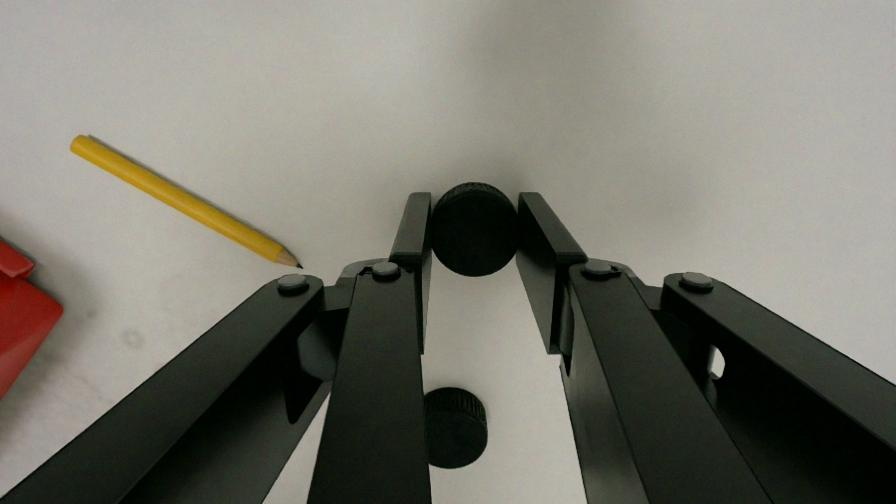

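Call:
move --pt "0 0 0 0 0 0 -1 0 -1 0 0 -0.2 0 0 0 -1 0 -1" --pt "0 0 0 0 0 0 -1 0 -1 0.1765 -0.1288 -0.2 0 0 0 -1 0 -1" --pt "0 0 0 0 0 0 -1 0 -1 0.1765 -0.1288 -0.115 0 0 0 -1 0 -1" --speed '[0.2,0.2,0.1]' --blend '[0.03,0.0,0]'

Call:
move --target '[0,0,0,0,0,0,-1,0,-1,0,0,0.03,0,0,0,-1,0,-1]' --speed 0.006 --stop_force 4

Scene clock: 588.97 s.
left_arm: end_effector_position=(+0.4768, -0.0563, +0.0395) position_measured=185 object_status=2 end_effector_quat_wxyz=(+0.233, +0.764, -0.407, +0.443) | right_arm: end_effector_position=(+0.4921, -0.0754, +0.1078) position_measured=186 object_status=2 end_effector_quat_wxyz=(-0.001, +0.707, +0.707, +0.000) end_effector_velocity=(+0.002, -0.001, -0.001) end_effector_angular_velocity=(+0.001, -0.003, -0.004)
Joint positions: left_arm=[-0.949 -0.847 2.101 -3.872 -1.586 3.155] | right_arm=[0.374 -1.169 1.52 -1.921 -1.57 1.978]
Joint velocities: left_arm=[within noise] | right_arm=[-0.002 0.001 0.001 -0.005 0 0.001]
Joint torques (N m): left_arm=[-1.67 -35.32 -1.94 -1.45 1.94 -0.61] | right_arm=[10.48 -31.64 -15.13 -5.18 0.54 2.34]
Wrist force (N): left_arm=[4.7 -1.2 -4.7] | right_arm=[1.7 1.3 -0.3]
Wrist torque (N m): left_arm=[-0.14 0.10 0.03] | right_arm=[-0.42 -0.77 0.33]
Wrist force, peak (N): left_arm=[4.9 -1.6 -4.9] | right_arm=[1.5 -2.2 -9.6]
Hand target: left_arm +0.4768, -0.0563, +0.0395; +0.233, +0.764, -0.407, +0.443 | right_arm +0.4921, -0.0754, +0.1077; -0.001, +0.707, +0.707, +0.000
Off the commanded pose: left_arm 0.000 m, 0 deg | right_arm 0.000 m, 0 deg.
move: done

Scene clock: 592.43 s.
left_arm: end_effector_position=(+0.4768, -0.0563, +0.0395) position_measured=185 object_status=2 end_effector_quat_wxyz=(+0.233, +0.764, -0.407, +0.443) | right_arm: end_effector_position=(+0.4921, -0.0754, +0.0952) position_measured=186 object_status=2 end_effector_quat_wxyz=(-0.001, +0.707, +0.707, +0.000)
Joint positions: left_arm=[-0.949 -0.847 2.101 -3.872 -1.586 3.155] | right_arm=[0.374 -1.158 1.538 -1.951 -1.57 1.978]
Joint torques (N m): left_arm=[-2.5 -36.01 -2.11 -1.38 1.2 -0.48] | right_arm=[10.68 -50.3 -33.2 -0.99 0.67 2.19]
Wrist force (N): left_arm=[4.5 -2.2 -6.3] | right_arm=[-1.3 0.6 -3.3]
Wrist torque (N m): left_arm=[-0.18 0.10 -0.03] | right_arm=[-0.36 -0.86 0.32]
Wrist force, peak (N): left_arm=[4.5 -2.2 -6.3] | right_arm=[-0.3 0.8 -6.5]
Hand target: left_arm +0.4768, -0.0563, +0.0395; +0.233, +0.764, -0.407, +0.443 | right_arm +0.4921, -0.0754, +0.0952; -0.001, +0.707, +0.707, +0.000 (not the last commanded pose)
Off the commanded pose: left_arm 0.000 m, 0 deg | right_arm 0.006 m, 0 deg.
move: contact (right_arm)

Call:
move --target '[0,0,0,0,0,0,-1,0,-1,0,0,0.0002,0,0,0.25,-1,0,-1]' --speed 0.3

Call:
move --target '[0,0,0,0,0,0,-1,0,-1,0,0,0.0002,0,0,0.25,-1,0,-1]' --speed 0.3

Scene clock: 594.73 s.
left_arm: end_effector_position=(+0.4768, -0.0563, +0.0395) position_measured=185 object_status=2 end_effector_quat_wxyz=(+0.233, +0.764, -0.407, +0.443) | right_arm: end_effector_position=(+0.4921, -0.0754, +0.0951) position_measured=186 object_status=2 end_effector_quat_wxyz=(-0.001, +0.924, +0.383, +0.000)
Joint positions: left_arm=[-0.949 -0.847 2.101 -3.872 -1.586 3.155] | right_arm=[0.374 -1.158 1.539 -1.951 -1.57 2.763]
Joint torques (N m): left_arm=[-1.67 -36.3 -1.82 -1.54 -0.27 -0.64] | right_arm=[12.05 -29.52 -32.98 -0.45 -0.38 2.28]
Wrist force (N): left_arm=[4.3 -2.3 -7.1] | right_arm=[-0.4 3.3 -4.2]
Wrist torque (N m): left_arm=[-0.15 0.08 0.01] | right_arm=[-0.52 -0.88 0.27]
Wrist force, peak (N): left_arm=[4.6 -3.1 -8.2] | right_arm=[-1.0 3.5 -4.1]
Hand target: left_arm +0.4768, -0.0563, +0.0395; +0.233, +0.764, -0.407, +0.443 | right_arm +0.4921, -0.0754, +0.0951; -0.001, +0.924, +0.383, +0.000
Off the commanded pose: left_arm 0.000 m, 0 deg | right_arm 0.000 m, 0 deg.
move: done

Scene clock: 596.80 s.
left_arm: end_effector_position=(+0.4768, -0.0563, +0.0395) position_measured=185 object_status=2 end_effector_quat_wxyz=(+0.233, +0.764, -0.407, +0.443) | right_arm: end_effector_position=(+0.4921, -0.0754, +0.0950) position_measured=186 object_status=2 end_effector_quat_wxyz=(+0.000, +1.000, +0.000, +0.000)
Joint positions: left_arm=[-0.949 -0.847 2.101 -3.872 -1.586 3.155] | right_arm=[0.374 -1.158 1.539 -1.951 -1.57 3.548]
Joint torques (N m): left_arm=[-1.9 -36.6 -1.08 -1.59 -1.34 -0.6] | right_arm=[13.35 -27.43 -30.62 -0.39 0.28 2.38]
Wrist force (N): left_arm=[3.6 -2.8 -9.3] | right_arm=[1.7 6.9 -8.2]
Wrist torque (N m): left_arm=[-0.20 0.07 -0.01] | right_arm=[-0.71 -0.79 0.23]
Wrist force, peak (N): left_arm=[3.4 -2.9 -10.9] | right_arm=[1.7 6.9 -8.2]
Hand target: left_arm +0.4768, -0.0563, +0.0395; +0.233, +0.764, -0.407, +0.443 | right_arm +0.4921, -0.0754, +0.0950; +0.000, +1.000, +0.000, +0.000
Off the commanded pose: left_arm 0.000 m, 0 deg | right_arm 0.000 m, 0 deg.
move: done

Call:
move --target '[0,0,0,0,0,0,-1,0,-1,0,0,0.0,0,0,0.25,-1,0,-1]' --speed 0.3

Call:
move --target '[0,0,0,0,0,0,-1,0,-1,0,0,0.0,0,0,0.25,-1,0,-1]' --speed 0.3

Call:
move --target '[0,0,0,0,0,0,-1,0,-1,0,0,0.0,0,0,0.25,-1,0,-1]' --speed 0.3

Scene clock: 599.17 s.
left_arm: end_effector_position=(+0.4768, -0.0563, +0.0395) position_measured=185 object_status=2 end_effector_quat_wxyz=(+0.233, +0.764, -0.407, +0.443) | right_arm: end_effector_position=(+0.4921, -0.0754, +0.0950) position_measured=186 object_status=2 end_effector_quat_wxyz=(+0.000, +0.924, -0.382, +0.000)
Joint positions: left_arm=[-0.949 -0.847 2.101 -3.872 -1.586 3.155] | right_arm=[0.374 -1.158 1.539 -1.951 -1.57 4.333]
Joint torques (N m): left_arm=[-2.03 -35.78 -2.12 -1.81 -2.34 -0.65] | right_arm=[11.82 -29.49 -34.69 -1.46 -0.52 2.51]
Wrist force (N): left_arm=[5.1 -3.3 -6.1] | right_arm=[3.3 5.6 -4.9]
Wrist torque (N m): left_arm=[-0.17 0.07 -0.05] | right_arm=[-0.58 -0.75 0.26]
Wrist force, peak (N): left_arm=[3.0 -3.2 -14.1] | right_arm=[2.7 8.3 -11.8]
Hand target: left_arm +0.4768, -0.0563, +0.0395; +0.233, +0.764, -0.407, +0.443 | right_arm +0.4921, -0.0754, +0.0950; +0.000, +0.924, -0.383, +0.000
Off the commanded pose: left_arm 0.000 m, 0 deg | right_arm 0.000 m, 0 deg.
move: done

Scene clock: 601.23 s.
left_arm: end_effector_position=(+0.4768, -0.0563, +0.0395) position_measured=185 object_status=2 end_effector_quat_wxyz=(+0.233, +0.764, -0.407, +0.443) | right_arm: end_effector_position=(+0.4921, -0.0754, +0.0950) position_measured=186 object_status=2 end_effector_quat_wxyz=(+0.000, +0.707, -0.707, -0.001)
Joint positions: left_arm=[-0.949 -0.847 2.101 -3.872 -1.586 3.155] | right_arm=[0.374 -1.158 1.539 -1.951 -1.57 5.119]
Joint torques (N m): left_arm=[-1.81 -36.65 -1.01 -1.59 -1.51 -0.64] | right_arm=[11.73 -33.49 -33.39 -0.36 -1.51 2.47]
Wrist force (N): left_arm=[5.2 -1.2 -4.8] | right_arm=[1.7 1.3 0.2]
Wrist torque (N m): left_arm=[-0.14 0.13 0.04] | right_arm=[-0.47 -0.77 0.29]
Wrist force, peak (N): left_arm=[4.6 -3.7 -6.7] | right_arm=[4.2 5.6 -5.2]
Hand target: left_arm +0.4768, -0.0563, +0.0395; +0.233, +0.764, -0.407, +0.443 | right_arm +0.4921, -0.0754, +0.0950; +0.000, +0.707, -0.707, -0.001
Off the commanded pose: left_arm 0.000 m, 0 deg | right_arm 0.000 m, 0 deg.
move: done

Scene clock: 603.30 s.
left_arm: end_effector_position=(+0.4768, -0.0563, +0.0395) position_measured=185 object_status=2 end_effector_quat_wxyz=(+0.233, +0.764, -0.407, +0.443) | right_arm: end_effector_position=(+0.4921, -0.0754, +0.0950) position_measured=186 object_status=2 end_effector_quat_wxyz=(+0.000, -0.383, +0.924, +0.001)
Joint positions: left_arm=[-0.949 -0.847 2.101 -3.872 -1.586 3.155] | right_arm=[0.374 -1.158 1.539 -1.951 -1.57 5.904]
Joint torques (N m): left_arm=[-1.38 -35.08 -2.25 -1.69 -0.1 -0.58] | right_arm=[12.19 -32.13 -36.4 -1.72 -0.66 2.5]
Wrist force (N): left_arm=[5.1 -4.5 -7.7] | right_arm=[6.2 0.6 2.9]
Wrist torque (N m): left_arm=[-0.17 0.13 -0.10] | right_arm=[-0.47 -0.85 0.28]
Wrist force, peak (N): left_arm=[5.2 -4.4 -8.3] | right_arm=[6.2 0.5 3.3]
Hand target: left_arm +0.4768, -0.0563, +0.0395; +0.233, +0.764, -0.407, +0.443 | right_arm +0.4921, -0.0754, +0.0950; +0.000, -0.383, +0.924, +0.001
Off the commanded pose: left_arm 0.000 m, 0 deg | right_arm 0.000 m, 0 deg.
move: done

Call:
move --target '[0,0,0,0,0,0,-1,0,-1,0,0,-0.005,0,0,0,-1,0,-1]' --speed 0.005 --stop_force 8

Scene clock: 604.93 s.
left_arm: end_effector_position=(+0.4768, -0.0563, +0.0395) position_measured=185 object_status=2 end_effector_quat_wxyz=(+0.233, +0.764, -0.407, +0.443) | right_arm: end_effector_position=(+0.4921, -0.0754, +0.0980) position_measured=186 object_status=2 end_effector_quat_wxyz=(+0.000, -0.383, +0.924, +0.001)
Joint positions: left_arm=[-0.949 -0.847 2.101 -3.872 -1.586 3.155] | right_arm=[0.374 -1.161 1.534 -1.944 -1.57 5.905]
Joint torques (N m): left_arm=[-1.65 -36.35 -2.26 -1.52 0.82 -0.6] | right_arm=[9.46 -51.86 -33.98 -0.36 0.9 2.37]
Wrist force (N): left_arm=[5.3 -1.5 -3.4] | right_arm=[2.0 1.3 -0.2]
Wrist torque (N m): left_arm=[-0.16 0.14 0.04] | right_arm=[-0.48 -0.80 0.31]
Wrist force, peak (N): left_arm=[5.6 -4.5 -7.6] | right_arm=[5.9 0.7 4.5]
Hand target: left_arm +0.4768, -0.0563, +0.0395; +0.233, +0.764, -0.407, +0.443 | right_arm +0.4921, -0.0754, +0.0980; +0.000, -0.383, +0.924, +0.001
Off the commanded pose: left_arm 0.000 m, 0 deg | right_arm 0.000 m, 0 deg.
move: done

Call:
move --pt "0 0 0 0 0 0 -1 0 -1 0 0 0 0 0 -0.5 -1 0 -1" --pt "0 0 0 0 0 0 -1 0 -1 0 0 0 0 0 -0.95 -1 0 -1" --pt "0 0 0 0 0 0 -1 0 -1 0 0 0 0 0 0.55 -1 0 -1" --pt "0 0 0 0 0 0 -1 0 -1 0 0 0 0 0 0.05 -1 0 -1" --pt "0 0 0 0 0 0 -1 0 -1 0 0 0 0 0 -0.45 -1 0 -1" --speed 0.9

Call:
move --target '[0,0,0,0,0,0,-1,0,-1,0,0,0.007,0,0,0,-1,0,-1]' --speed 0.006 --stop_force 4

Scene clock: 614.70 s.
left_arm: end_effector_position=(+0.4768, -0.0563, +0.0395) position_measured=185 object_status=2 end_effector_quat_wxyz=(+0.233, +0.764, -0.407, +0.443) | right_arm: end_effector_position=(+0.4921, -0.0754, +0.0980) position_measured=186 object_status=2 end_effector_quat_wxyz=(+0.000, +0.891, -0.454, +0.000) end_effector_velocity=(+0.001, +0.000, +0.001) end_effector_angular_velocity=(+0.001, -0.001, +0.004)
Joint positions: left_arm=[-0.949 -0.847 2.101 -3.872 -1.586 3.155] | right_arm=[0.374 -1.161 1.534 -1.944 -1.57 -1.792]
Joint velocities: left_arm=[within noise] | right_arm=[-0.001 0 -0.002 0.001 0.001 -0.005]
Joint torques (N m): left_arm=[-0.52 -35.76 -2.73 -1.56 0.54 -0.7] | right_arm=[-10.55 -51.61 -35.02 -0.41 0.98 -1.91]
Wrist force (N): left_arm=[3.7 -1.1 -6.4] | right_arm=[1.7 1.5 -0.2]
Wrist torque (N m): left_arm=[-0.20 0.01 0.02] | right_arm=[-0.41 -0.77 0.41]
Wrist force, peak (N): left_arm=[4.3 -1.4 -6.4] | right_arm=[9.0 -0.4 -0.3]
Hand target: left_arm +0.4768, -0.0563, +0.0395; +0.233, +0.764, -0.407, +0.443 | right_arm +0.4921, -0.0754, +0.0980; +0.000, +0.891, -0.454, +0.000
Off the commanded pose: left_arm 0.000 m, 0 deg | right_arm 0.000 m, 0 deg.
move: done

Scene clock: 616.63 s.
left_arm: end_effector_position=(+0.4768, -0.0563, +0.0395) position_measured=185 object_status=2 end_effector_quat_wxyz=(+0.233, +0.764, -0.407, +0.443) | right_arm: end_effector_position=(+0.4921, -0.0754, +0.0949) position_measured=186 object_status=2 end_effector_quat_wxyz=(+0.000, +0.891, -0.454, +0.000)
Joint positions: left_arm=[-0.949 -0.847 2.101 -3.872 -1.586 3.155] | right_arm=[0.374 -1.158 1.539 -1.951 -1.57 -1.792]
Joint torques (N m): left_arm=[-0.74 -35.41 -1.81 -1.6 0.01 -0.53] | right_arm=[-6.29 -50.34 -32.53 -1.15 1.2 -1.87]
Wrist force (N): left_arm=[3.1 -2.0 -7.4] | right_arm=[3.6 4.4 -3.9]
Wrist torque (N m): left_arm=[-0.18 0.03 -0.05] | right_arm=[-0.52 -0.72 0.40]
Wrist force, peak (N): left_arm=[3.1 -2.2 -8.4] | right_arm=[4.1 5.9 -8.7]
Hand target: left_arm +0.4768, -0.0563, +0.0395; +0.233, +0.764, -0.407, +0.443 | right_arm +0.4921, -0.0754, +0.0949; +0.000, +0.891, -0.454, +0.000 (not the last commanded pose)
Off the commanded pose: left_arm 0.000 m, 0 deg | right_arm 0.001 m, 0 deg.
move: contact (right_arm)

Call:
move --target '[0,0,0,0,0,0,-1,0,-1,0,0,0.00033,0,0,0.1667,-1,0,-1]' --speed 0.3

Call:
move --target '[0,0,0,0,0,0,-1,0,-1,0,0,0.00033,0,0,0.1667,-1,0,-1]' --speed 0.3

Call:
move --target '[0,0,0,0,0,0,-1,0,-1,0,0,0.00033,0,0,0.1667,-1,0,-1]' --speed 0.3

Scene clock: 618.53 s.
left_arm: end_effector_position=(+0.4768, -0.0563, +0.0395) position_measured=185 object_status=2 end_effector_quat_wxyz=(+0.233, +0.764, -0.407, +0.443) | right_arm: end_effector_position=(+0.4921, -0.0754, +0.0947) position_measured=186 object_status=2 end_effector_quat_wxyz=(+0.000, +0.743, -0.669, -0.001)
Joint positions: left_arm=[-0.949 -0.847 2.101 -3.872 -1.586 3.155] | right_arm=[0.374 -1.158 1.539 -1.952 -1.57 -1.269]
Joint torques (N m): left_arm=[-0.91 -35.34 -1.59 -1.53 -0.7 -0.6] | right_arm=[11.67 -30.65 -34.82 -0.31 -1.05 2.4]
Wrist force (N): left_arm=[3.9 -1.2 -6.6] | right_arm=[3.0 1.8 -1.2]
Wrist torque (N m): left_arm=[-0.22 0.00 0.00] | right_arm=[-0.47 -0.75 0.29]
Wrist force, peak (N): left_arm=[3.4 -2.0 -8.2] | right_arm=[3.9 4.3 -3.9]
Hand target: left_arm +0.4768, -0.0563, +0.0395; +0.233, +0.764, -0.407, +0.443 | right_arm +0.4921, -0.0754, +0.0947; +0.000, +0.743, -0.669, -0.001
Off the commanded pose: left_arm 0.000 m, 0 deg | right_arm 0.000 m, 0 deg.
move: done

Scene clock: 620.17 s.
left_arm: end_effector_position=(+0.4768, -0.0563, +0.0395) position_measured=185 object_status=2 end_effector_quat_wxyz=(+0.233, +0.764, -0.407, +0.443) | right_arm: end_effector_position=(+0.4921, -0.0754, +0.0945) position_measured=186 object_status=2 end_effector_quat_wxyz=(+0.000, -0.545, +0.839, +0.001)
Joint positions: left_arm=[-0.949 -0.847 2.101 -3.872 -1.586 3.155] | right_arm=[0.374 -1.158 1.539 -1.952 -1.57 -0.745]
Joint torques (N m): left_arm=[-1.17 -35.02 -1.92 -1.47 -1.52 -0.63] | right_arm=[11.82 -31.89 -34.08 -0.6 -1.45 2.39]
Wrist force (N): left_arm=[4.0 -1.0 -5.9] | right_arm=[2.2 1.2 -0.5]
Wrist torque (N m): left_arm=[-0.20 0.03 0.02] | right_arm=[-0.50 -0.81 0.29]
Wrist force, peak (N): left_arm=[3.4 -1.4 -8.5] | right_arm=[4.4 1.1 -1.8]
Hand target: left_arm +0.4768, -0.0563, +0.0395; +0.233, +0.764, -0.407, +0.443 | right_arm +0.4921, -0.0754, +0.0945; +0.000, -0.545, +0.839, +0.001
Off the commanded pose: left_arm 0.000 m, 0 deg | right_arm 0.000 m, 0 deg.
move: done

Scene clock: 621.80 s.
left_arm: end_effector_position=(+0.4768, -0.0563, +0.0395) position_measured=185 object_status=2 end_effector_quat_wxyz=(+0.233, +0.764, -0.407, +0.443) | right_arm: end_effector_position=(+0.4921, -0.0754, +0.0943) position_measured=186 object_status=2 end_effector_quat_wxyz=(+0.000, -0.309, +0.951, +0.001)
Joint positions: left_arm=[-0.949 -0.847 2.101 -3.872 -1.586 3.155] | right_arm=[0.374 -1.158 1.54 -1.953 -1.57 -0.222]
Joint torques (N m): left_arm=[-2.31 -35.19 -1.98 -1.49 -1.93 -0.44] | right_arm=[12.2 -32.42 -34.58 -0.31 -1.4 2.13]
Wrist force (N): left_arm=[4.2 -1.3 -6.2] | right_arm=[2.1 1.5 -0.1]
Wrist torque (N m): left_arm=[-0.14 -0.01 0.04] | right_arm=[-0.43 -0.82 0.30]
Wrist force, peak (N): left_arm=[3.8 -1.5 -7.3] | right_arm=[3.5 0.6 -1.1]
Hand target: left_arm +0.4768, -0.0563, +0.0395; +0.233, +0.764, -0.407, +0.443 | right_arm +0.4921, -0.0754, +0.0943; +0.000, -0.309, +0.951, +0.001
Off the commanded pose: left_arm 0.000 m, 0 deg | right_arm 0.000 m, 0 deg.
move: done

Call:
move --target '[0,0,0,0,0,0,-1,0,-1,0,0,0.00033,0,0,0.1667,-1,0,-1]' --speed 0.3

Call:
move --target '[0,0,0,0,0,0,-1,0,-1,0,0,0.00033,0,0,0.1667,-1,0,-1]' --speed 0.3

Call:
move --target '[0,0,0,0,0,0,-1,0,-1,0,0,0.00033,0,0,0.1667,-1,0,-1]' --speed 0.3

Call:
move --target '[0,0,0,0,0,0,-1,0,-1,0,0,0.00033,0,0,0.1667,-1,0,-1]' --speed 0.3

Scene clock: 623.77 s.
left_arm: end_effector_position=(+0.4768, -0.0563, +0.0395) position_measured=185 object_status=2 end_effector_quat_wxyz=(+0.233, +0.764, -0.407, +0.443) | right_arm: end_effector_position=(+0.4921, -0.0754, +0.0941) position_measured=186 object_status=2 end_effector_quat_wxyz=(+0.000, -0.052, +0.999, +0.000)
Joint positions: left_arm=[-0.949 -0.847 2.101 -3.872 -1.586 3.155] | right_arm=[0.374 -1.157 1.54 -1.953 -1.57 0.302]
Joint torques (N m): left_arm=[-1 -36.28 -2.1 -1.64 -1.96 -0.58] | right_arm=[10.54 -34.04 -35.56 -0.9 -1.7 2.27]
Wrist force (N): left_arm=[4.7 -2.3 -4.8] | right_arm=[3.5 1.5 1.2]
Wrist torque (N m): left_arm=[-0.16 0.01 -0.01] | right_arm=[-0.46 -0.81 0.27]
Wrist force, peak (N): left_arm=[4.1 -1.4 -7.0] | right_arm=[4.7 1.5 1.7]
Hand target: left_arm +0.4768, -0.0563, +0.0395; +0.233, +0.764, -0.407, +0.443 | right_arm +0.4921, -0.0754, +0.0941; +0.000, -0.052, +0.999, +0.000
Off the commanded pose: left_arm 0.000 m, 0 deg | right_arm 0.000 m, 0 deg.
move: done

Scene clock: 625.40 s.
left_arm: end_effector_position=(+0.4768, -0.0563, +0.0395) position_measured=185 object_status=2 end_effector_quat_wxyz=(+0.233, +0.764, -0.407, +0.443) | right_arm: end_effector_position=(+0.4921, -0.0754, +0.0939) position_measured=186 object_status=2 end_effector_quat_wxyz=(+0.000, +0.208, +0.978, +0.000)
Joint positions: left_arm=[-0.949 -0.847 2.101 -3.872 -1.586 3.155] | right_arm=[0.374 -1.157 1.54 -1.954 -1.57 0.826]
Joint torques (N m): left_arm=[-0.71 -35.84 -1.83 -1.63 -1.96 -0.56] | right_arm=[9.12 -34.17 -36.76 -1.47 -1.79 2.79]
Wrist force (N): left_arm=[4.9 -3.5 -2.0] | right_arm=[5.2 0.9 3.1]
Wrist torque (N m): left_arm=[-0.15 0.03 -0.04] | right_arm=[-0.45 -0.74 0.25]
Wrist force, peak (N): left_arm=[4.3 -1.9 -5.6] | right_arm=[6.2 0.7 3.4]
Hand target: left_arm +0.4768, -0.0563, +0.0395; +0.233, +0.764, -0.407, +0.443 | right_arm +0.4921, -0.0754, +0.0939; +0.000, +0.208, +0.978, +0.000
Off the commanded pose: left_arm 0.000 m, 0 deg | right_arm 0.000 m, 0 deg.
move: done

Scene clock: 627.03 s.
left_arm: end_effector_position=(+0.4768, -0.0563, +0.0395) position_measured=185 object_status=2 end_effector_quat_wxyz=(+0.233, +0.764, -0.407, +0.443) | right_arm: end_effector_position=(+0.4921, -0.0754, +0.0937) position_measured=186 object_status=2 end_effector_quat_wxyz=(+0.000, +0.454, +0.891, +0.000)
Joint positions: left_arm=[-0.949 -0.847 2.101 -3.872 -1.586 3.155] | right_arm=[0.374 -1.157 1.541 -1.954 -1.57 1.35]
Joint torques (N m): left_arm=[-1.79 -35.75 -1.48 -1.59 -1.93 -0.58] | right_arm=[10 -37.42 -38.06 -1.54 -2.52 2.48]
Wrist force (N): left_arm=[7.3 -2.6 -2.0] | right_arm=[5.8 0.5 6.4]
Wrist torque (N m): left_arm=[-0.23 0.08 0.00] | right_arm=[-0.39 -0.78 0.24]
Wrist force, peak (N): left_arm=[8.3 -2.9 -1.8] | right_arm=[6.4 0.9 7.3]
Hand target: left_arm +0.4768, -0.0563, +0.0395; +0.233, +0.764, -0.407, +0.443 | right_arm +0.4921, -0.0754, +0.0937; +0.000, +0.454, +0.891, +0.000
Off the commanded pose: left_arm 0.000 m, 0 deg | right_arm 0.000 m, 0 deg.
move: done

Scene clock: 628.67 s.
left_arm: end_effector_position=(+0.4768, -0.0563, +0.0395) position_measured=185 object_status=2 end_effector_quat_wxyz=(+0.233, +0.764, -0.407, +0.443) | right_arm: end_effector_position=(+0.4921, -0.0754, +0.0935) position_measured=186 object_status=2 end_effector_quat_wxyz=(-0.001, +0.669, +0.743, +0.000)
Joint positions: left_arm=[-0.949 -0.847 2.101 -3.872 -1.586 3.155] | right_arm=[0.374 -1.157 1.541 -1.955 -1.57 1.873]
Joint torques (N m): left_arm=[-0.72 -32.4 -1.83 -1.28 -0.83 -0.49] | right_arm=[9.57 -38.11 -39.85 -1.07 -1.84 2.15]
Wrist force (N): left_arm=[10.3 -0.5 -5.7] | right_arm=[4.2 1.3 10.7]
Wrist torque (N m): left_arm=[-0.24 0.20 0.11] | right_arm=[-0.46 -0.83 0.26]
Wrist force, peak (N): left_arm=[11.3 -0.5 -5.9] | right_arm=[4.6 1.4 11.8]
Hand target: left_arm +0.4768, -0.0563, +0.0395; +0.233, +0.764, -0.407, +0.443 | right_arm +0.4921, -0.0754, +0.0935; -0.001, +0.669, +0.743, +0.000
Off the commanded pose: left_arm 0.000 m, 0 deg | right_arm 0.000 m, 0 deg.
move: done

Call:
move --pt "0 0 0 0 0 0 -1 0 -1 0 0 0.00067 0 0 0 -1 0 -1" --pt "0 0 0 0 0 0 -1 0 -1 0 0 0.00117 0 0 0.1667 -1 0 -1" --speed 0.3

Call:
move --target '[0,0,0,0,0,0,-1,0,-1,0,0,0.0005,0,0,0.1667,-1,0,-1]' --speed 0.3

Call:
move --target '[0,0,0,0,0,0,-1,0,-1,0,0,0.0005,0,0,0.1667,-1,0,-1]' --speed 0.3

Scene clock: 631.30 s.
left_arm: end_effector_position=(+0.4768, -0.0563, +0.0395) position_measured=185 object_status=2 end_effector_quat_wxyz=(+0.233, +0.764, -0.407, +0.443) | right_arm: end_effector_position=(+0.4921, -0.0754, +0.0928) position_measured=186 object_status=2 end_effector_quat_wxyz=(-0.001, +0.839, +0.545, +0.000)
Joint positions: left_arm=[-0.949 -0.847 2.101 -3.872 -1.586 3.155] | right_arm=[0.374 -1.156 1.542 -1.956 -1.57 2.397]
Joint torques (N m): left_arm=[-1.22 -28.31 -2.44 -3.82 2.53 -0.37] | right_arm=[9.88 -34.83 -35.59 -1.15 -1.94 2.02]
Wrist force (N): left_arm=[5.0 -1.1 -2.3] | right_arm=[3.2 -0.3 3.5]
Wrist torque (N m): left_arm=[-0.14 -0.14 0.05] | right_arm=[-0.40 -0.84 0.29]
Wrist force, peak (N): left_arm=[10.2 -0.3 -5.6] | right_arm=[4.2 1.1 10.7]
Hand target: left_arm +0.4768, -0.0563, +0.0395; +0.233, +0.764, -0.407, +0.443 | right_arm +0.4921, -0.0754, +0.0928; -0.001, +0.839, +0.544, +0.000
Off the commanded pose: left_arm 0.000 m, 0 deg | right_arm 0.000 m, 0 deg.
move: done

Scene clock: 632.93 s.
left_arm: end_effector_position=(+0.4768, -0.0563, +0.0395) position_measured=185 object_status=2 end_effector_quat_wxyz=(+0.233, +0.764, -0.407, +0.443) | right_arm: end_effector_position=(+0.4921, -0.0754, +0.0925) position_measured=186 object_status=2 end_effector_quat_wxyz=(-0.001, +0.951, +0.309, +0.000)
Joint positions: left_arm=[-0.949 -0.847 2.101 -3.872 -1.586 3.155] | right_arm=[0.374 -1.156 1.542 -1.957 -1.57 2.921]
Joint torques (N m): left_arm=[-1.42 -28.94 -1.62 -2.66 2.55 -0.56] | right_arm=[10.59 -34.31 -36.75 -1.03 -2.02 2.3]
Wrist force (N): left_arm=[6.0 -0.6 -2.9] | right_arm=[2.5 -0.3 5.0]
Wrist torque (N m): left_arm=[-0.15 -0.13 0.07] | right_arm=[-0.39 -0.79 0.27]
Wrist force, peak (N): left_arm=[7.1 0.9 -3.0] | right_arm=[4.2 -0.8 5.9]
Hand target: left_arm +0.4768, -0.0563, +0.0395; +0.233, +0.764, -0.407, +0.443 | right_arm +0.4921, -0.0754, +0.0925; -0.001, +0.951, +0.309, +0.000
Off the commanded pose: left_arm 0.000 m, 0 deg | right_arm 0.000 m, 0 deg.
move: done

Scene clock: 634.57 s.
left_arm: end_effector_position=(+0.4768, -0.0563, +0.0395) position_measured=185 object_status=2 end_effector_quat_wxyz=(+0.233, +0.764, -0.407, +0.443) | right_arm: end_effector_position=(+0.4921, -0.0754, +0.0922) position_measured=186 object_status=2 end_effector_quat_wxyz=(+0.000, +0.999, +0.052, +0.000)
Joint positions: left_arm=[-0.949 -0.847 2.101 -3.872 -1.586 3.155] | right_arm=[0.374 -1.156 1.543 -1.958 -1.57 3.444]
Joint torques (N m): left_arm=[-0.68 -31.2 -1.75 -1.05 2.66 -0.43] | right_arm=[10.09 -35.27 -36.26 -0.84 -1.65 2.82]
Wrist force (N): left_arm=[7.0 -0.3 -3.8] | right_arm=[1.9 -0.5 6.1]
Wrist torque (N m): left_arm=[-0.16 -0.08 0.09] | right_arm=[-0.46 -0.76 0.25]
Wrist force, peak (N): left_arm=[7.8 1.1 -3.9] | right_arm=[3.1 -1.7 6.8]
Hand target: left_arm +0.4768, -0.0563, +0.0395; +0.233, +0.764, -0.407, +0.443 | right_arm +0.4921, -0.0754, +0.0922; +0.000, +0.999, +0.052, +0.000
Off the commanded pose: left_arm 0.000 m, 0 deg | right_arm 0.000 m, 0 deg.
move: done

Call:
move --pt "0 0 0 0 0 0 -1 0 -1 0 0 0.0003 0 0 0 -1 0 -1" --pt "0 0 0 0 0 0 -1 0 -1 0 0 0.00085 0 0 0.1667 -1 0 -1" --speed 0.3

Call:
move --target '[0,0,0,0,0,0,-1,0,-1,0,0,0.00055,0,0,0.1667,-1,0,-1]' --speed 0.3

Call:
move --target '[0,0,0,0,0,0,-1,0,-1,0,0,0.00055,0,0,0.1667,-1,0,-1]' --speed 0.3

Scene clock: 637.10 s.
left_arm: end_effector_position=(+0.4768, -0.0563, +0.0395) position_measured=185 object_status=2 end_effector_quat_wxyz=(+0.233, +0.764, -0.407, +0.443) | right_arm: end_effector_position=(+0.4921, -0.0754, +0.0917) position_measured=186 object_status=2 end_effector_quat_wxyz=(+0.000, +0.978, -0.208, +0.000)
Joint positions: left_arm=[-0.949 -0.847 2.101 -3.872 -1.586 3.155] | right_arm=[0.374 -1.155 1.543 -1.959 -1.57 3.968]
Joint torques (N m): left_arm=[-0.8 -33.65 -2.61 -3.28 2.33 -0.53] | right_arm=[10.82 -34.91 -35.31 -0.67 -1.6 2.1]
Wrist force (N): left_arm=[4.1 -1.4 -3.6] | right_arm=[0.8 0.9 1.2]
Wrist torque (N m): left_arm=[-0.11 -0.12 0.03] | right_arm=[-0.48 -0.76 0.28]
Wrist force, peak (N): left_arm=[6.8 -0.1 -3.7] | right_arm=[2.0 -0.5 6.1]
Hand target: left_arm +0.4768, -0.0563, +0.0395; +0.233, +0.764, -0.407, +0.443 | right_arm +0.4921, -0.0754, +0.0917; +0.000, +0.978, -0.208, +0.000
Off the commanded pose: left_arm 0.000 m, 0 deg | right_arm 0.000 m, 0 deg.
move: done

Scene clock: 638.73 s.
left_arm: end_effector_position=(+0.4768, -0.0563, +0.0395) position_measured=185 object_status=2 end_effector_quat_wxyz=(+0.233, +0.764, -0.407, +0.443) | right_arm: end_effector_position=(+0.4921, -0.0754, +0.0914) position_measured=186 object_status=2 end_effector_quat_wxyz=(+0.000, +0.891, -0.454, +0.000)
Joint positions: left_arm=[-0.949 -0.847 2.101 -3.872 -1.586 3.155] | right_arm=[0.374 -1.155 1.544 -1.96 -1.57 4.492]
Joint torques (N m): left_arm=[-0.64 -34.49 -1.55 -3.93 2.05 -0.46] | right_arm=[10.69 -34.76 -35.89 -0.75 -1.75 2.29]
Wrist force (N): left_arm=[4.4 -1.6 -4.1] | right_arm=[1.1 1.8 2.4]
Wrist torque (N m): left_arm=[-0.11 -0.12 0.01] | right_arm=[-0.44 -0.77 0.27]
Wrist force, peak (N): left_arm=[5.1 -0.9 -6.1] | right_arm=[1.9 1.7 3.0]
Hand target: left_arm +0.4768, -0.0563, +0.0395; +0.233, +0.764, -0.407, +0.443 | right_arm +0.4921, -0.0754, +0.0914; +0.000, +0.891, -0.454, +0.000
Off the commanded pose: left_arm 0.000 m, 0 deg | right_arm 0.000 m, 0 deg.
move: done

Scene clock: 640.37 s.
left_arm: end_effector_position=(+0.4768, -0.0563, +0.0395) position_measured=185 object_status=2 end_effector_quat_wxyz=(+0.233, +0.764, -0.407, +0.443) | right_arm: end_effector_position=(+0.4921, -0.0754, +0.0911) position_measured=186 object_status=2 end_effector_quat_wxyz=(+0.000, +0.743, -0.669, -0.001)
Joint positions: left_arm=[-0.949 -0.847 2.101 -3.872 -1.586 3.155] | right_arm=[0.374 -1.155 1.544 -1.961 -1.57 5.015]
Joint torques (N m): left_arm=[-0.43 -35.12 -2.17 -2.67 1.78 -0.67] | right_arm=[11.63 -30.1 -30.1 0.51 -0.98 2.59]
Wrist force (N): left_arm=[3.4 -0.1 -5.4] | right_arm=[3.1 0.1 -2.5]
Wrist torque (N m): left_arm=[-0.74 -0.31 -0.01] | right_arm=[0.02 -0.73 -0.19]
Wrist force, peak (N): left_arm=[5.0 -1.4 -6.3] | right_arm=[2.4 1.8 3.9]
Hand target: left_arm +0.4768, -0.0563, +0.0395; +0.233, +0.764, -0.407, +0.443 | right_arm +0.4921, -0.0754, +0.0910; +0.000, +0.743, -0.669, -0.001
Off the commanded pose: left_arm 0.000 m, 0 deg | right_arm 0.000 m, 0 deg.
move: done

Call:
move --target '[0,0,0,0,0,0,-1,0,-1,0,0,0.0,0,0,0.1111,-1,0,-1]' --speed 0.2

Scene clock: 642.10 s.
left_arm: end_effector_position=(+0.4768, -0.0563, +0.0395) position_measured=185 object_status=2 end_effector_quat_wxyz=(+0.233, +0.764, -0.407, +0.443) | right_arm: end_effector_position=(+0.4921, -0.0754, +0.0911) position_measured=186 object_status=2 end_effector_quat_wxyz=(+0.000, -0.615, +0.788, +0.001)
Joint positions: left_arm=[-0.949 -0.847 2.101 -3.872 -1.586 3.155] | right_arm=[0.374 -1.155 1.544 -1.961 -1.57 5.364]
Joint torques (N m): left_arm=[0.85 -34.29 -2.22 -1.73 1.5 -0.42] | right_arm=[12.36 -33.34 -35.09 -0.65 -0.86 3.1]
Wrist force (N): left_arm=[5.2 -0.9 -7.3] | right_arm=[3.1 0.5 2.3]
Wrist torque (N m): left_arm=[-0.74 -0.13 0.25] | right_arm=[-0.35 -0.84 -0.35]
Wrist force, peak (N): left_arm=[4.1 0.7 -8.5] | right_arm=[4.6 0.0 -3.2]
Hand target: left_arm +0.4768, -0.0563, +0.0395; +0.233, +0.764, -0.407, +0.443 | right_arm +0.4921, -0.0754, +0.0910; +0.000, -0.615, +0.788, +0.001
Off the commanded pose: left_arm 0.000 m, 0 deg | right_arm 0.000 m, 0 deg.
move: done

Call:
move --target '[0,0,0,0,0,0,-0.98,1,-1,0,0,0.0,0,0,0,-0.98,1,-1]'

Call:
wait --seconds 0.6

Call:
move --target '[0,0,0,0,0,0,-0.98,1,-1,0,0,0.0,0,0,0.1667,-0.98,1,-1]' --speed 0.2 --cameras '["cam_left_wrist","cam_close"]'

Scene clock: 642.97 s.
left_arm: end_effector_position=(+0.4768, -0.0563, +0.0395) position_measured=186 object_status=2 end_effector_quat_wxyz=(+0.233, +0.764, -0.407, +0.443) | right_arm: end_effector_position=(+0.4921, -0.0754, +0.0911) position_measured=187 object_status=2 end_effector_quat_wxyz=(+0.000, -0.615, +0.788, +0.001)
Joint positions: left_arm=[-0.949 -0.847 2.101 -3.872 -1.586 3.155] | right_arm=[0.374 -1.155 1.544 -1.96 -1.57 5.365]
Joint torques (N m): left_arm=[-1.15 -33.98 -2.05 -0.74 1.33 -0.53] | right_arm=[12.95 -32.63 -31.79 -0.56 -0.02 3.08]
Wrist force (N): left_arm=[4.1 -0.4 -10.9] | right_arm=[5.2 0.3 -3.6]
Wrist torque (N m): left_arm=[-0.76 -0.16 0.22] | right_arm=[-0.43 -0.82 -0.36]
Wrist force, peak (N): left_arm=[4.3 -0.4 -11.0] | right_arm=[5.3 0.3 -3.6]
Hand target: left_arm +0.4768, -0.0563, +0.0395; +0.233, +0.764, -0.407, +0.443 | right_arm +0.4921, -0.0754, +0.0910; +0.000, -0.615, +0.788, +0.001
Off the commanded pose: left_arm 0.000 m, 0 deg | right_arm 0.000 m, 0 deg.
move: done

Scene clock: 643.57 s.
left_arm: end_effector_position=(+0.4768, -0.0563, +0.0395) position_measured=186 object_status=2 end_effector_quat_wxyz=(+0.233, +0.764, -0.407, +0.443) | right_arm: end_effector_position=(+0.4921, -0.0754, +0.0911) position_measured=187 object_status=2 end_effector_quat_wxyz=(+0.000, -0.615, +0.788, +0.001)
Joint positions: left_arm=[-0.949 -0.847 2.101 -3.872 -1.586 3.155] | right_arm=[0.374 -1.155 1.544 -1.96 -1.57 5.365]
Joint torques (N m): left_arm=[-0.54 -34.3 -1.89 -0.56 1.08 -0.59] | right_arm=[10.8 -31.92 -28.59 -0.12 1.12 2.88]
Wrist force (N): left_arm=[4.2 -0.5 -10.8] | right_arm=[5.0 0.2 -3.9]
Wrist torque (N m): left_arm=[-0.77 -0.16 0.22] | right_arm=[-0.45 -0.77 -0.36]
Wrist force, peak (N): left_arm=[4.3 -0.4 -11.1] | right_arm=[5.3 0.4 -3.9]
Hand target: left_arm +0.4768, -0.0563, +0.0395; +0.233, +0.764, -0.407, +0.443 | right_arm +0.4921, -0.0754, +0.0910; +0.000, -0.615, +0.788, +0.001
Tool commands: left_gripper/position=-0.98 left_gripper/force_limit=+1.0 left_gripper/speed=-1.0 right_gripper/position=-0.98 right_gripper/force_limit=+1.0 right_gripper/speed=-1.0
Off the commanded pose: left_arm 0.000 m, 0 deg | right_arm 0.000 m, 0 deg.
wait: 0.60 s; at rest by 0.17 s

Scene clock: 645.57 s.
left_arm: end_effector_position=(+0.4768, -0.0563, +0.0395) position_measured=186 object_status=2 end_effector_quat_wxyz=(+0.233, +0.764, -0.407, +0.443) | right_arm: end_effector_position=(+0.4921, -0.0754, +0.0911) position_measured=187 object_status=2 end_effector_quat_wxyz=(+0.000, -0.390, +0.921, +0.001)
Joint positions: left_arm=[-0.949 -0.847 2.101 -3.872 -1.586 3.155] | right_arm=[0.374 -1.155 1.544 -1.961 -1.57 5.888]
Joint torques (N m): left_arm=[0.25 -34.92 -2.45 -0.47 0.84 -0.33] | right_arm=[11.79 -32.04 -34.3 0.29 -0.96 3.27]
Wrist force (N): left_arm=[5.2 1.5 -8.8] | right_arm=[1.2 -1.1 -0.4]
Wrist torque (N m): left_arm=[-0.98 -0.13 0.44] | right_arm=[-0.38 -0.90 -0.60]
Wrist force, peak (N): left_arm=[4.0 0.1 -12.8] | right_arm=[6.1 -1.6 -3.4]
Hand target: left_arm +0.4768, -0.0563, +0.0395; +0.233, +0.764, -0.407, +0.443 | right_arm +0.4921, -0.0754, +0.0910; +0.000, -0.390, +0.921, +0.001
Off the commanded pose: left_arm 0.000 m, 0 deg | right_arm 0.000 m, 0 deg.
move: done
Images, in order (width x height): cam_close 504x504, cam_left_wrist 896x504.

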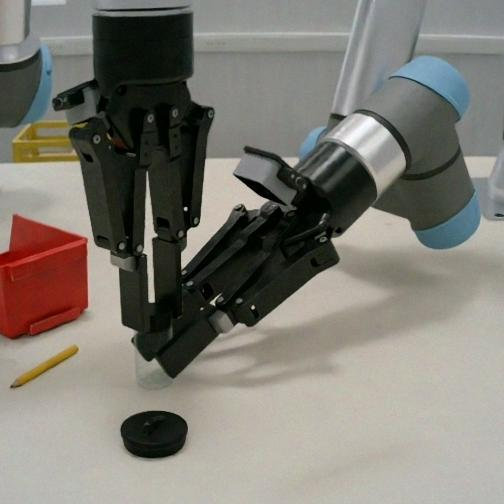

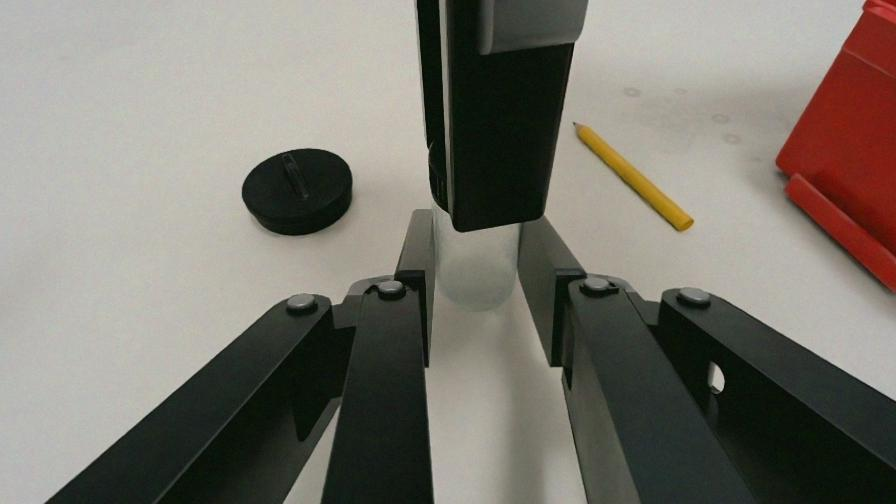

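Call:
move --target '[0,0,0,0,0,0,-0.98,1,-1,0,0,-0.005,0,0,0,-0.98,1,-1]' --speed 0.005 --stop_force 12

Scene clock: 647.40 s.
left_arm: end_effector_position=(+0.4768, -0.0563, +0.0395) position_measured=186 object_status=2 end_effector_quat_wxyz=(+0.233, +0.764, -0.407, +0.443) | right_arm: end_effector_position=(+0.4921, -0.0754, +0.0914) position_measured=187 object_status=2 end_effector_quat_wxyz=(+0.000, -0.390, +0.921, +0.001)
Joint positions: left_arm=[-0.949 -0.847 2.101 -3.872 -1.586 3.155] | right_arm=[0.374 -1.155 1.544 -1.959 -1.57 5.889]
Joint torques (N m): left_arm=[-0.45 -29.35 -1.73 -0.53 0.37 -0.51] | right_arm=[12.37 -38.75 -17.64 -4.03 1.11 3.05]
Wrist force (N): left_arm=[8.3 3.4 -8.6] | right_arm=[-2.4 -1.7 10.1]
Wrist torque (N m): left_arm=[-0.95 -0.04 0.54] | right_arm=[-0.20 -0.90 -0.54]
Wrist force, peak (N): left_arm=[11.2 4.4 -11.8] | right_arm=[-3.3 -3.5 14.0]
Hand target: left_arm +0.4768, -0.0563, +0.0395; +0.233, +0.764, -0.407, +0.443 | right_arm +0.4921, -0.0754, +0.0914; +0.000, -0.390, +0.921, +0.001 (not the last commanded pose)
Off the commanded pose: left_arm 0.000 m, 0 deg | right_arm 0.003 m, 0 deg.
move: contact (right_arm)

Call:
move --pt "0 0 0 0 0 0 -0.98 1 -1 0 0 0.0005 0 0 0 -0.98 1 -1" --pt "0 0 0 0 0 0 -0.98 1 -1 0 0 0.0006 0 0 0.1 -0.98 1 -1" --speed 0.2

Call:
move --target '[0,0,0,0,0,0,-0.98,1,-1,0,0,0,0,0,0,-0.38,1,-1]'

Call:
wait --seconds 0.4 --cameras '["cam_left_wrist","cam_close"]'

Scene clock: 650.50 s.
left_arm: end_effector_position=(+0.4768, -0.0563, +0.0395) position_measured=186 object_status=2 end_effector_quat_wxyz=(+0.233, +0.764, -0.407, +0.443) | right_arm: end_effector_position=(+0.4921, -0.0754, +0.0910) position_measured=187 object_status=2 end_effector_quat_wxyz=(+0.000, -0.242, +0.970, +0.001)
Joint positions: left_arm=[-0.949 -0.847 2.101 -3.872 -1.586 3.155] | right_arm=[0.374 -1.155 1.544 -1.96 -1.57 6.202]
Joint torques (N m): left_arm=[0.23 -30.51 -2.3 -0.99 0.69 -0.63] | right_arm=[13.3 -34 -34.24 -0.47 -0.65 3.31]
Wrist force (N): left_arm=[5.7 0.0 -8.4] | right_arm=[2.3 -1.6 2.2]
Wrist torque (N m): left_arm=[-0.94 -0.11 0.40] | right_arm=[-0.39 -0.86 -0.60]
Wrist force, peak (N): left_arm=[8.4 3.5 -8.7] | right_arm=[-2.5 -1.7 10.0]
Hand target: left_arm +0.4768, -0.0563, +0.0395; +0.233, +0.764, -0.407, +0.443 | right_arm +0.4921, -0.0754, +0.0910; +0.000, -0.241, +0.970, +0.000
Off the commanded pose: left_arm 0.000 m, 0 deg | right_arm 0.000 m, 0 deg.
move: done

Scene clock: 651.03 s.
left_arm: end_effector_position=(+0.4768, -0.0563, +0.0395) position_measured=186 object_status=2 end_effector_quat_wxyz=(+0.233, +0.764, -0.407, +0.443) | right_arm: end_effector_position=(+0.4921, -0.0754, +0.0910) position_measured=177 object_status=0 end_effector_quat_wxyz=(+0.000, -0.241, +0.970, +0.000)
Joint positions: left_arm=[-0.949 -0.847 2.101 -3.872 -1.586 3.155] | right_arm=[0.374 -1.154 1.544 -1.96 -1.57 6.203]
Joint torques (N m): left_arm=[-0.64 -32.23 -2.08 -1.27 0.65 -0.71] | right_arm=[10.81 -34.84 -32.68 -2.02 -0.49 1.49]
Wrist force (N): left_arm=[5.5 -2.6 -4.6] | right_arm=[2.0 1.3 -0.1]
Wrist torque (N m): left_arm=[-0.07 -0.04 0.07] | right_arm=[-0.48 -0.80 0.29]
Wrist force, peak (N): left_arm=[5.7 0.1 -8.6] | right_arm=[2.4 -0.9 4.2]
Hand target: left_arm +0.4768, -0.0563, +0.0395; +0.233, +0.764, -0.407, +0.443 | right_arm +0.4921, -0.0754, +0.0910; +0.000, -0.241, +0.970, +0.000
Off the commanded pose: left_arm 0.000 m, 0 deg | right_arm 0.000 m, 0 deg.
move: done

Scene clock: 651.43 s.
left_arm: end_effector_position=(+0.4768, -0.0563, +0.0395) position_measured=186 object_status=2 end_effector_quat_wxyz=(+0.233, +0.764, -0.407, +0.443) | right_arm: end_effector_position=(+0.4921, -0.0754, +0.0910) position_measured=177 object_status=3 end_effector_quat_wxyz=(+0.000, -0.241, +0.970, +0.000)
Joint positions: left_arm=[-0.949 -0.847 2.101 -3.872 -1.586 3.155] | right_arm=[0.374 -1.154 1.544 -1.96 -1.57 6.203]
Joint torques (N m): left_arm=[-0.54 -33.28 -1.68 -1.37 0.46 -0.62] | right_arm=[10.41 -34.19 -31.7 -3.42 -0.64 0.92]
Wrist force (N): left_arm=[5.6 -2.6 -4.6] | right_arm=[2.0 1.3 -0.2]
Wrist torque (N m): left_arm=[-0.07 -0.06 0.07] | right_arm=[-0.46 -0.81 0.29]
Wrist force, peak (N): left_arm=[5.8 -2.7 -4.7] | right_arm=[2.3 1.2 -0.2]
Hand target: left_arm +0.4768, -0.0563, +0.0395; +0.233, +0.764, -0.407, +0.443 | right_arm +0.4921, -0.0754, +0.0910; +0.000, -0.241, +0.970, +0.000
Tool commands: left_gripper/position=-0.98 left_gripper/force_limit=+1.0 left_gripper/speed=-1.0 right_gripper/position=-0.38 right_gripper/force_limit=+1.0 right_gripper/speed=-1.0
Off the commanded pose: left_arm 0.000 m, 0 deg | right_arm 0.000 m, 0 deg.
wait: 0.40 s; at rest by 0.17 s
Images, in order (width x height): cam_close 504x504, cam_left_wrist 896x504.

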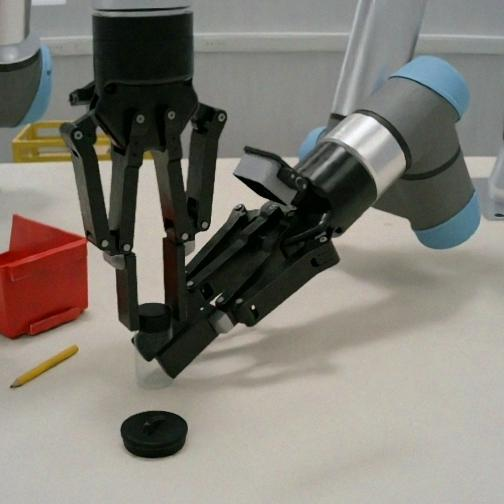

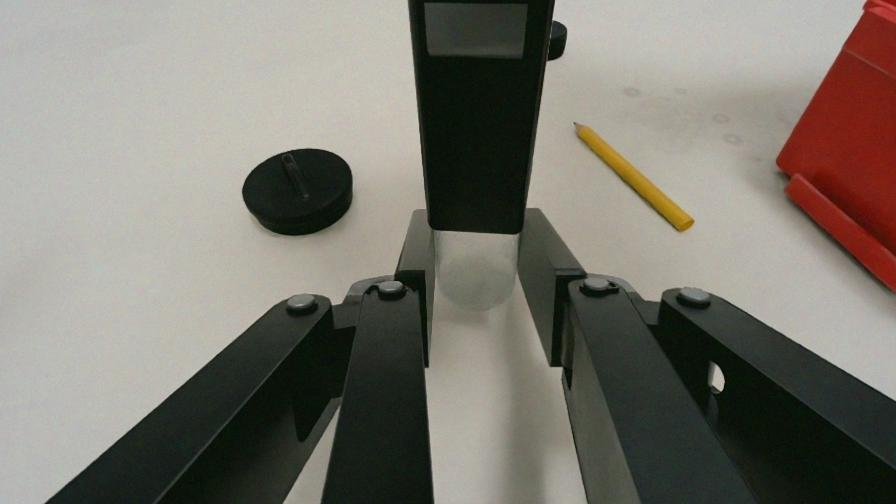

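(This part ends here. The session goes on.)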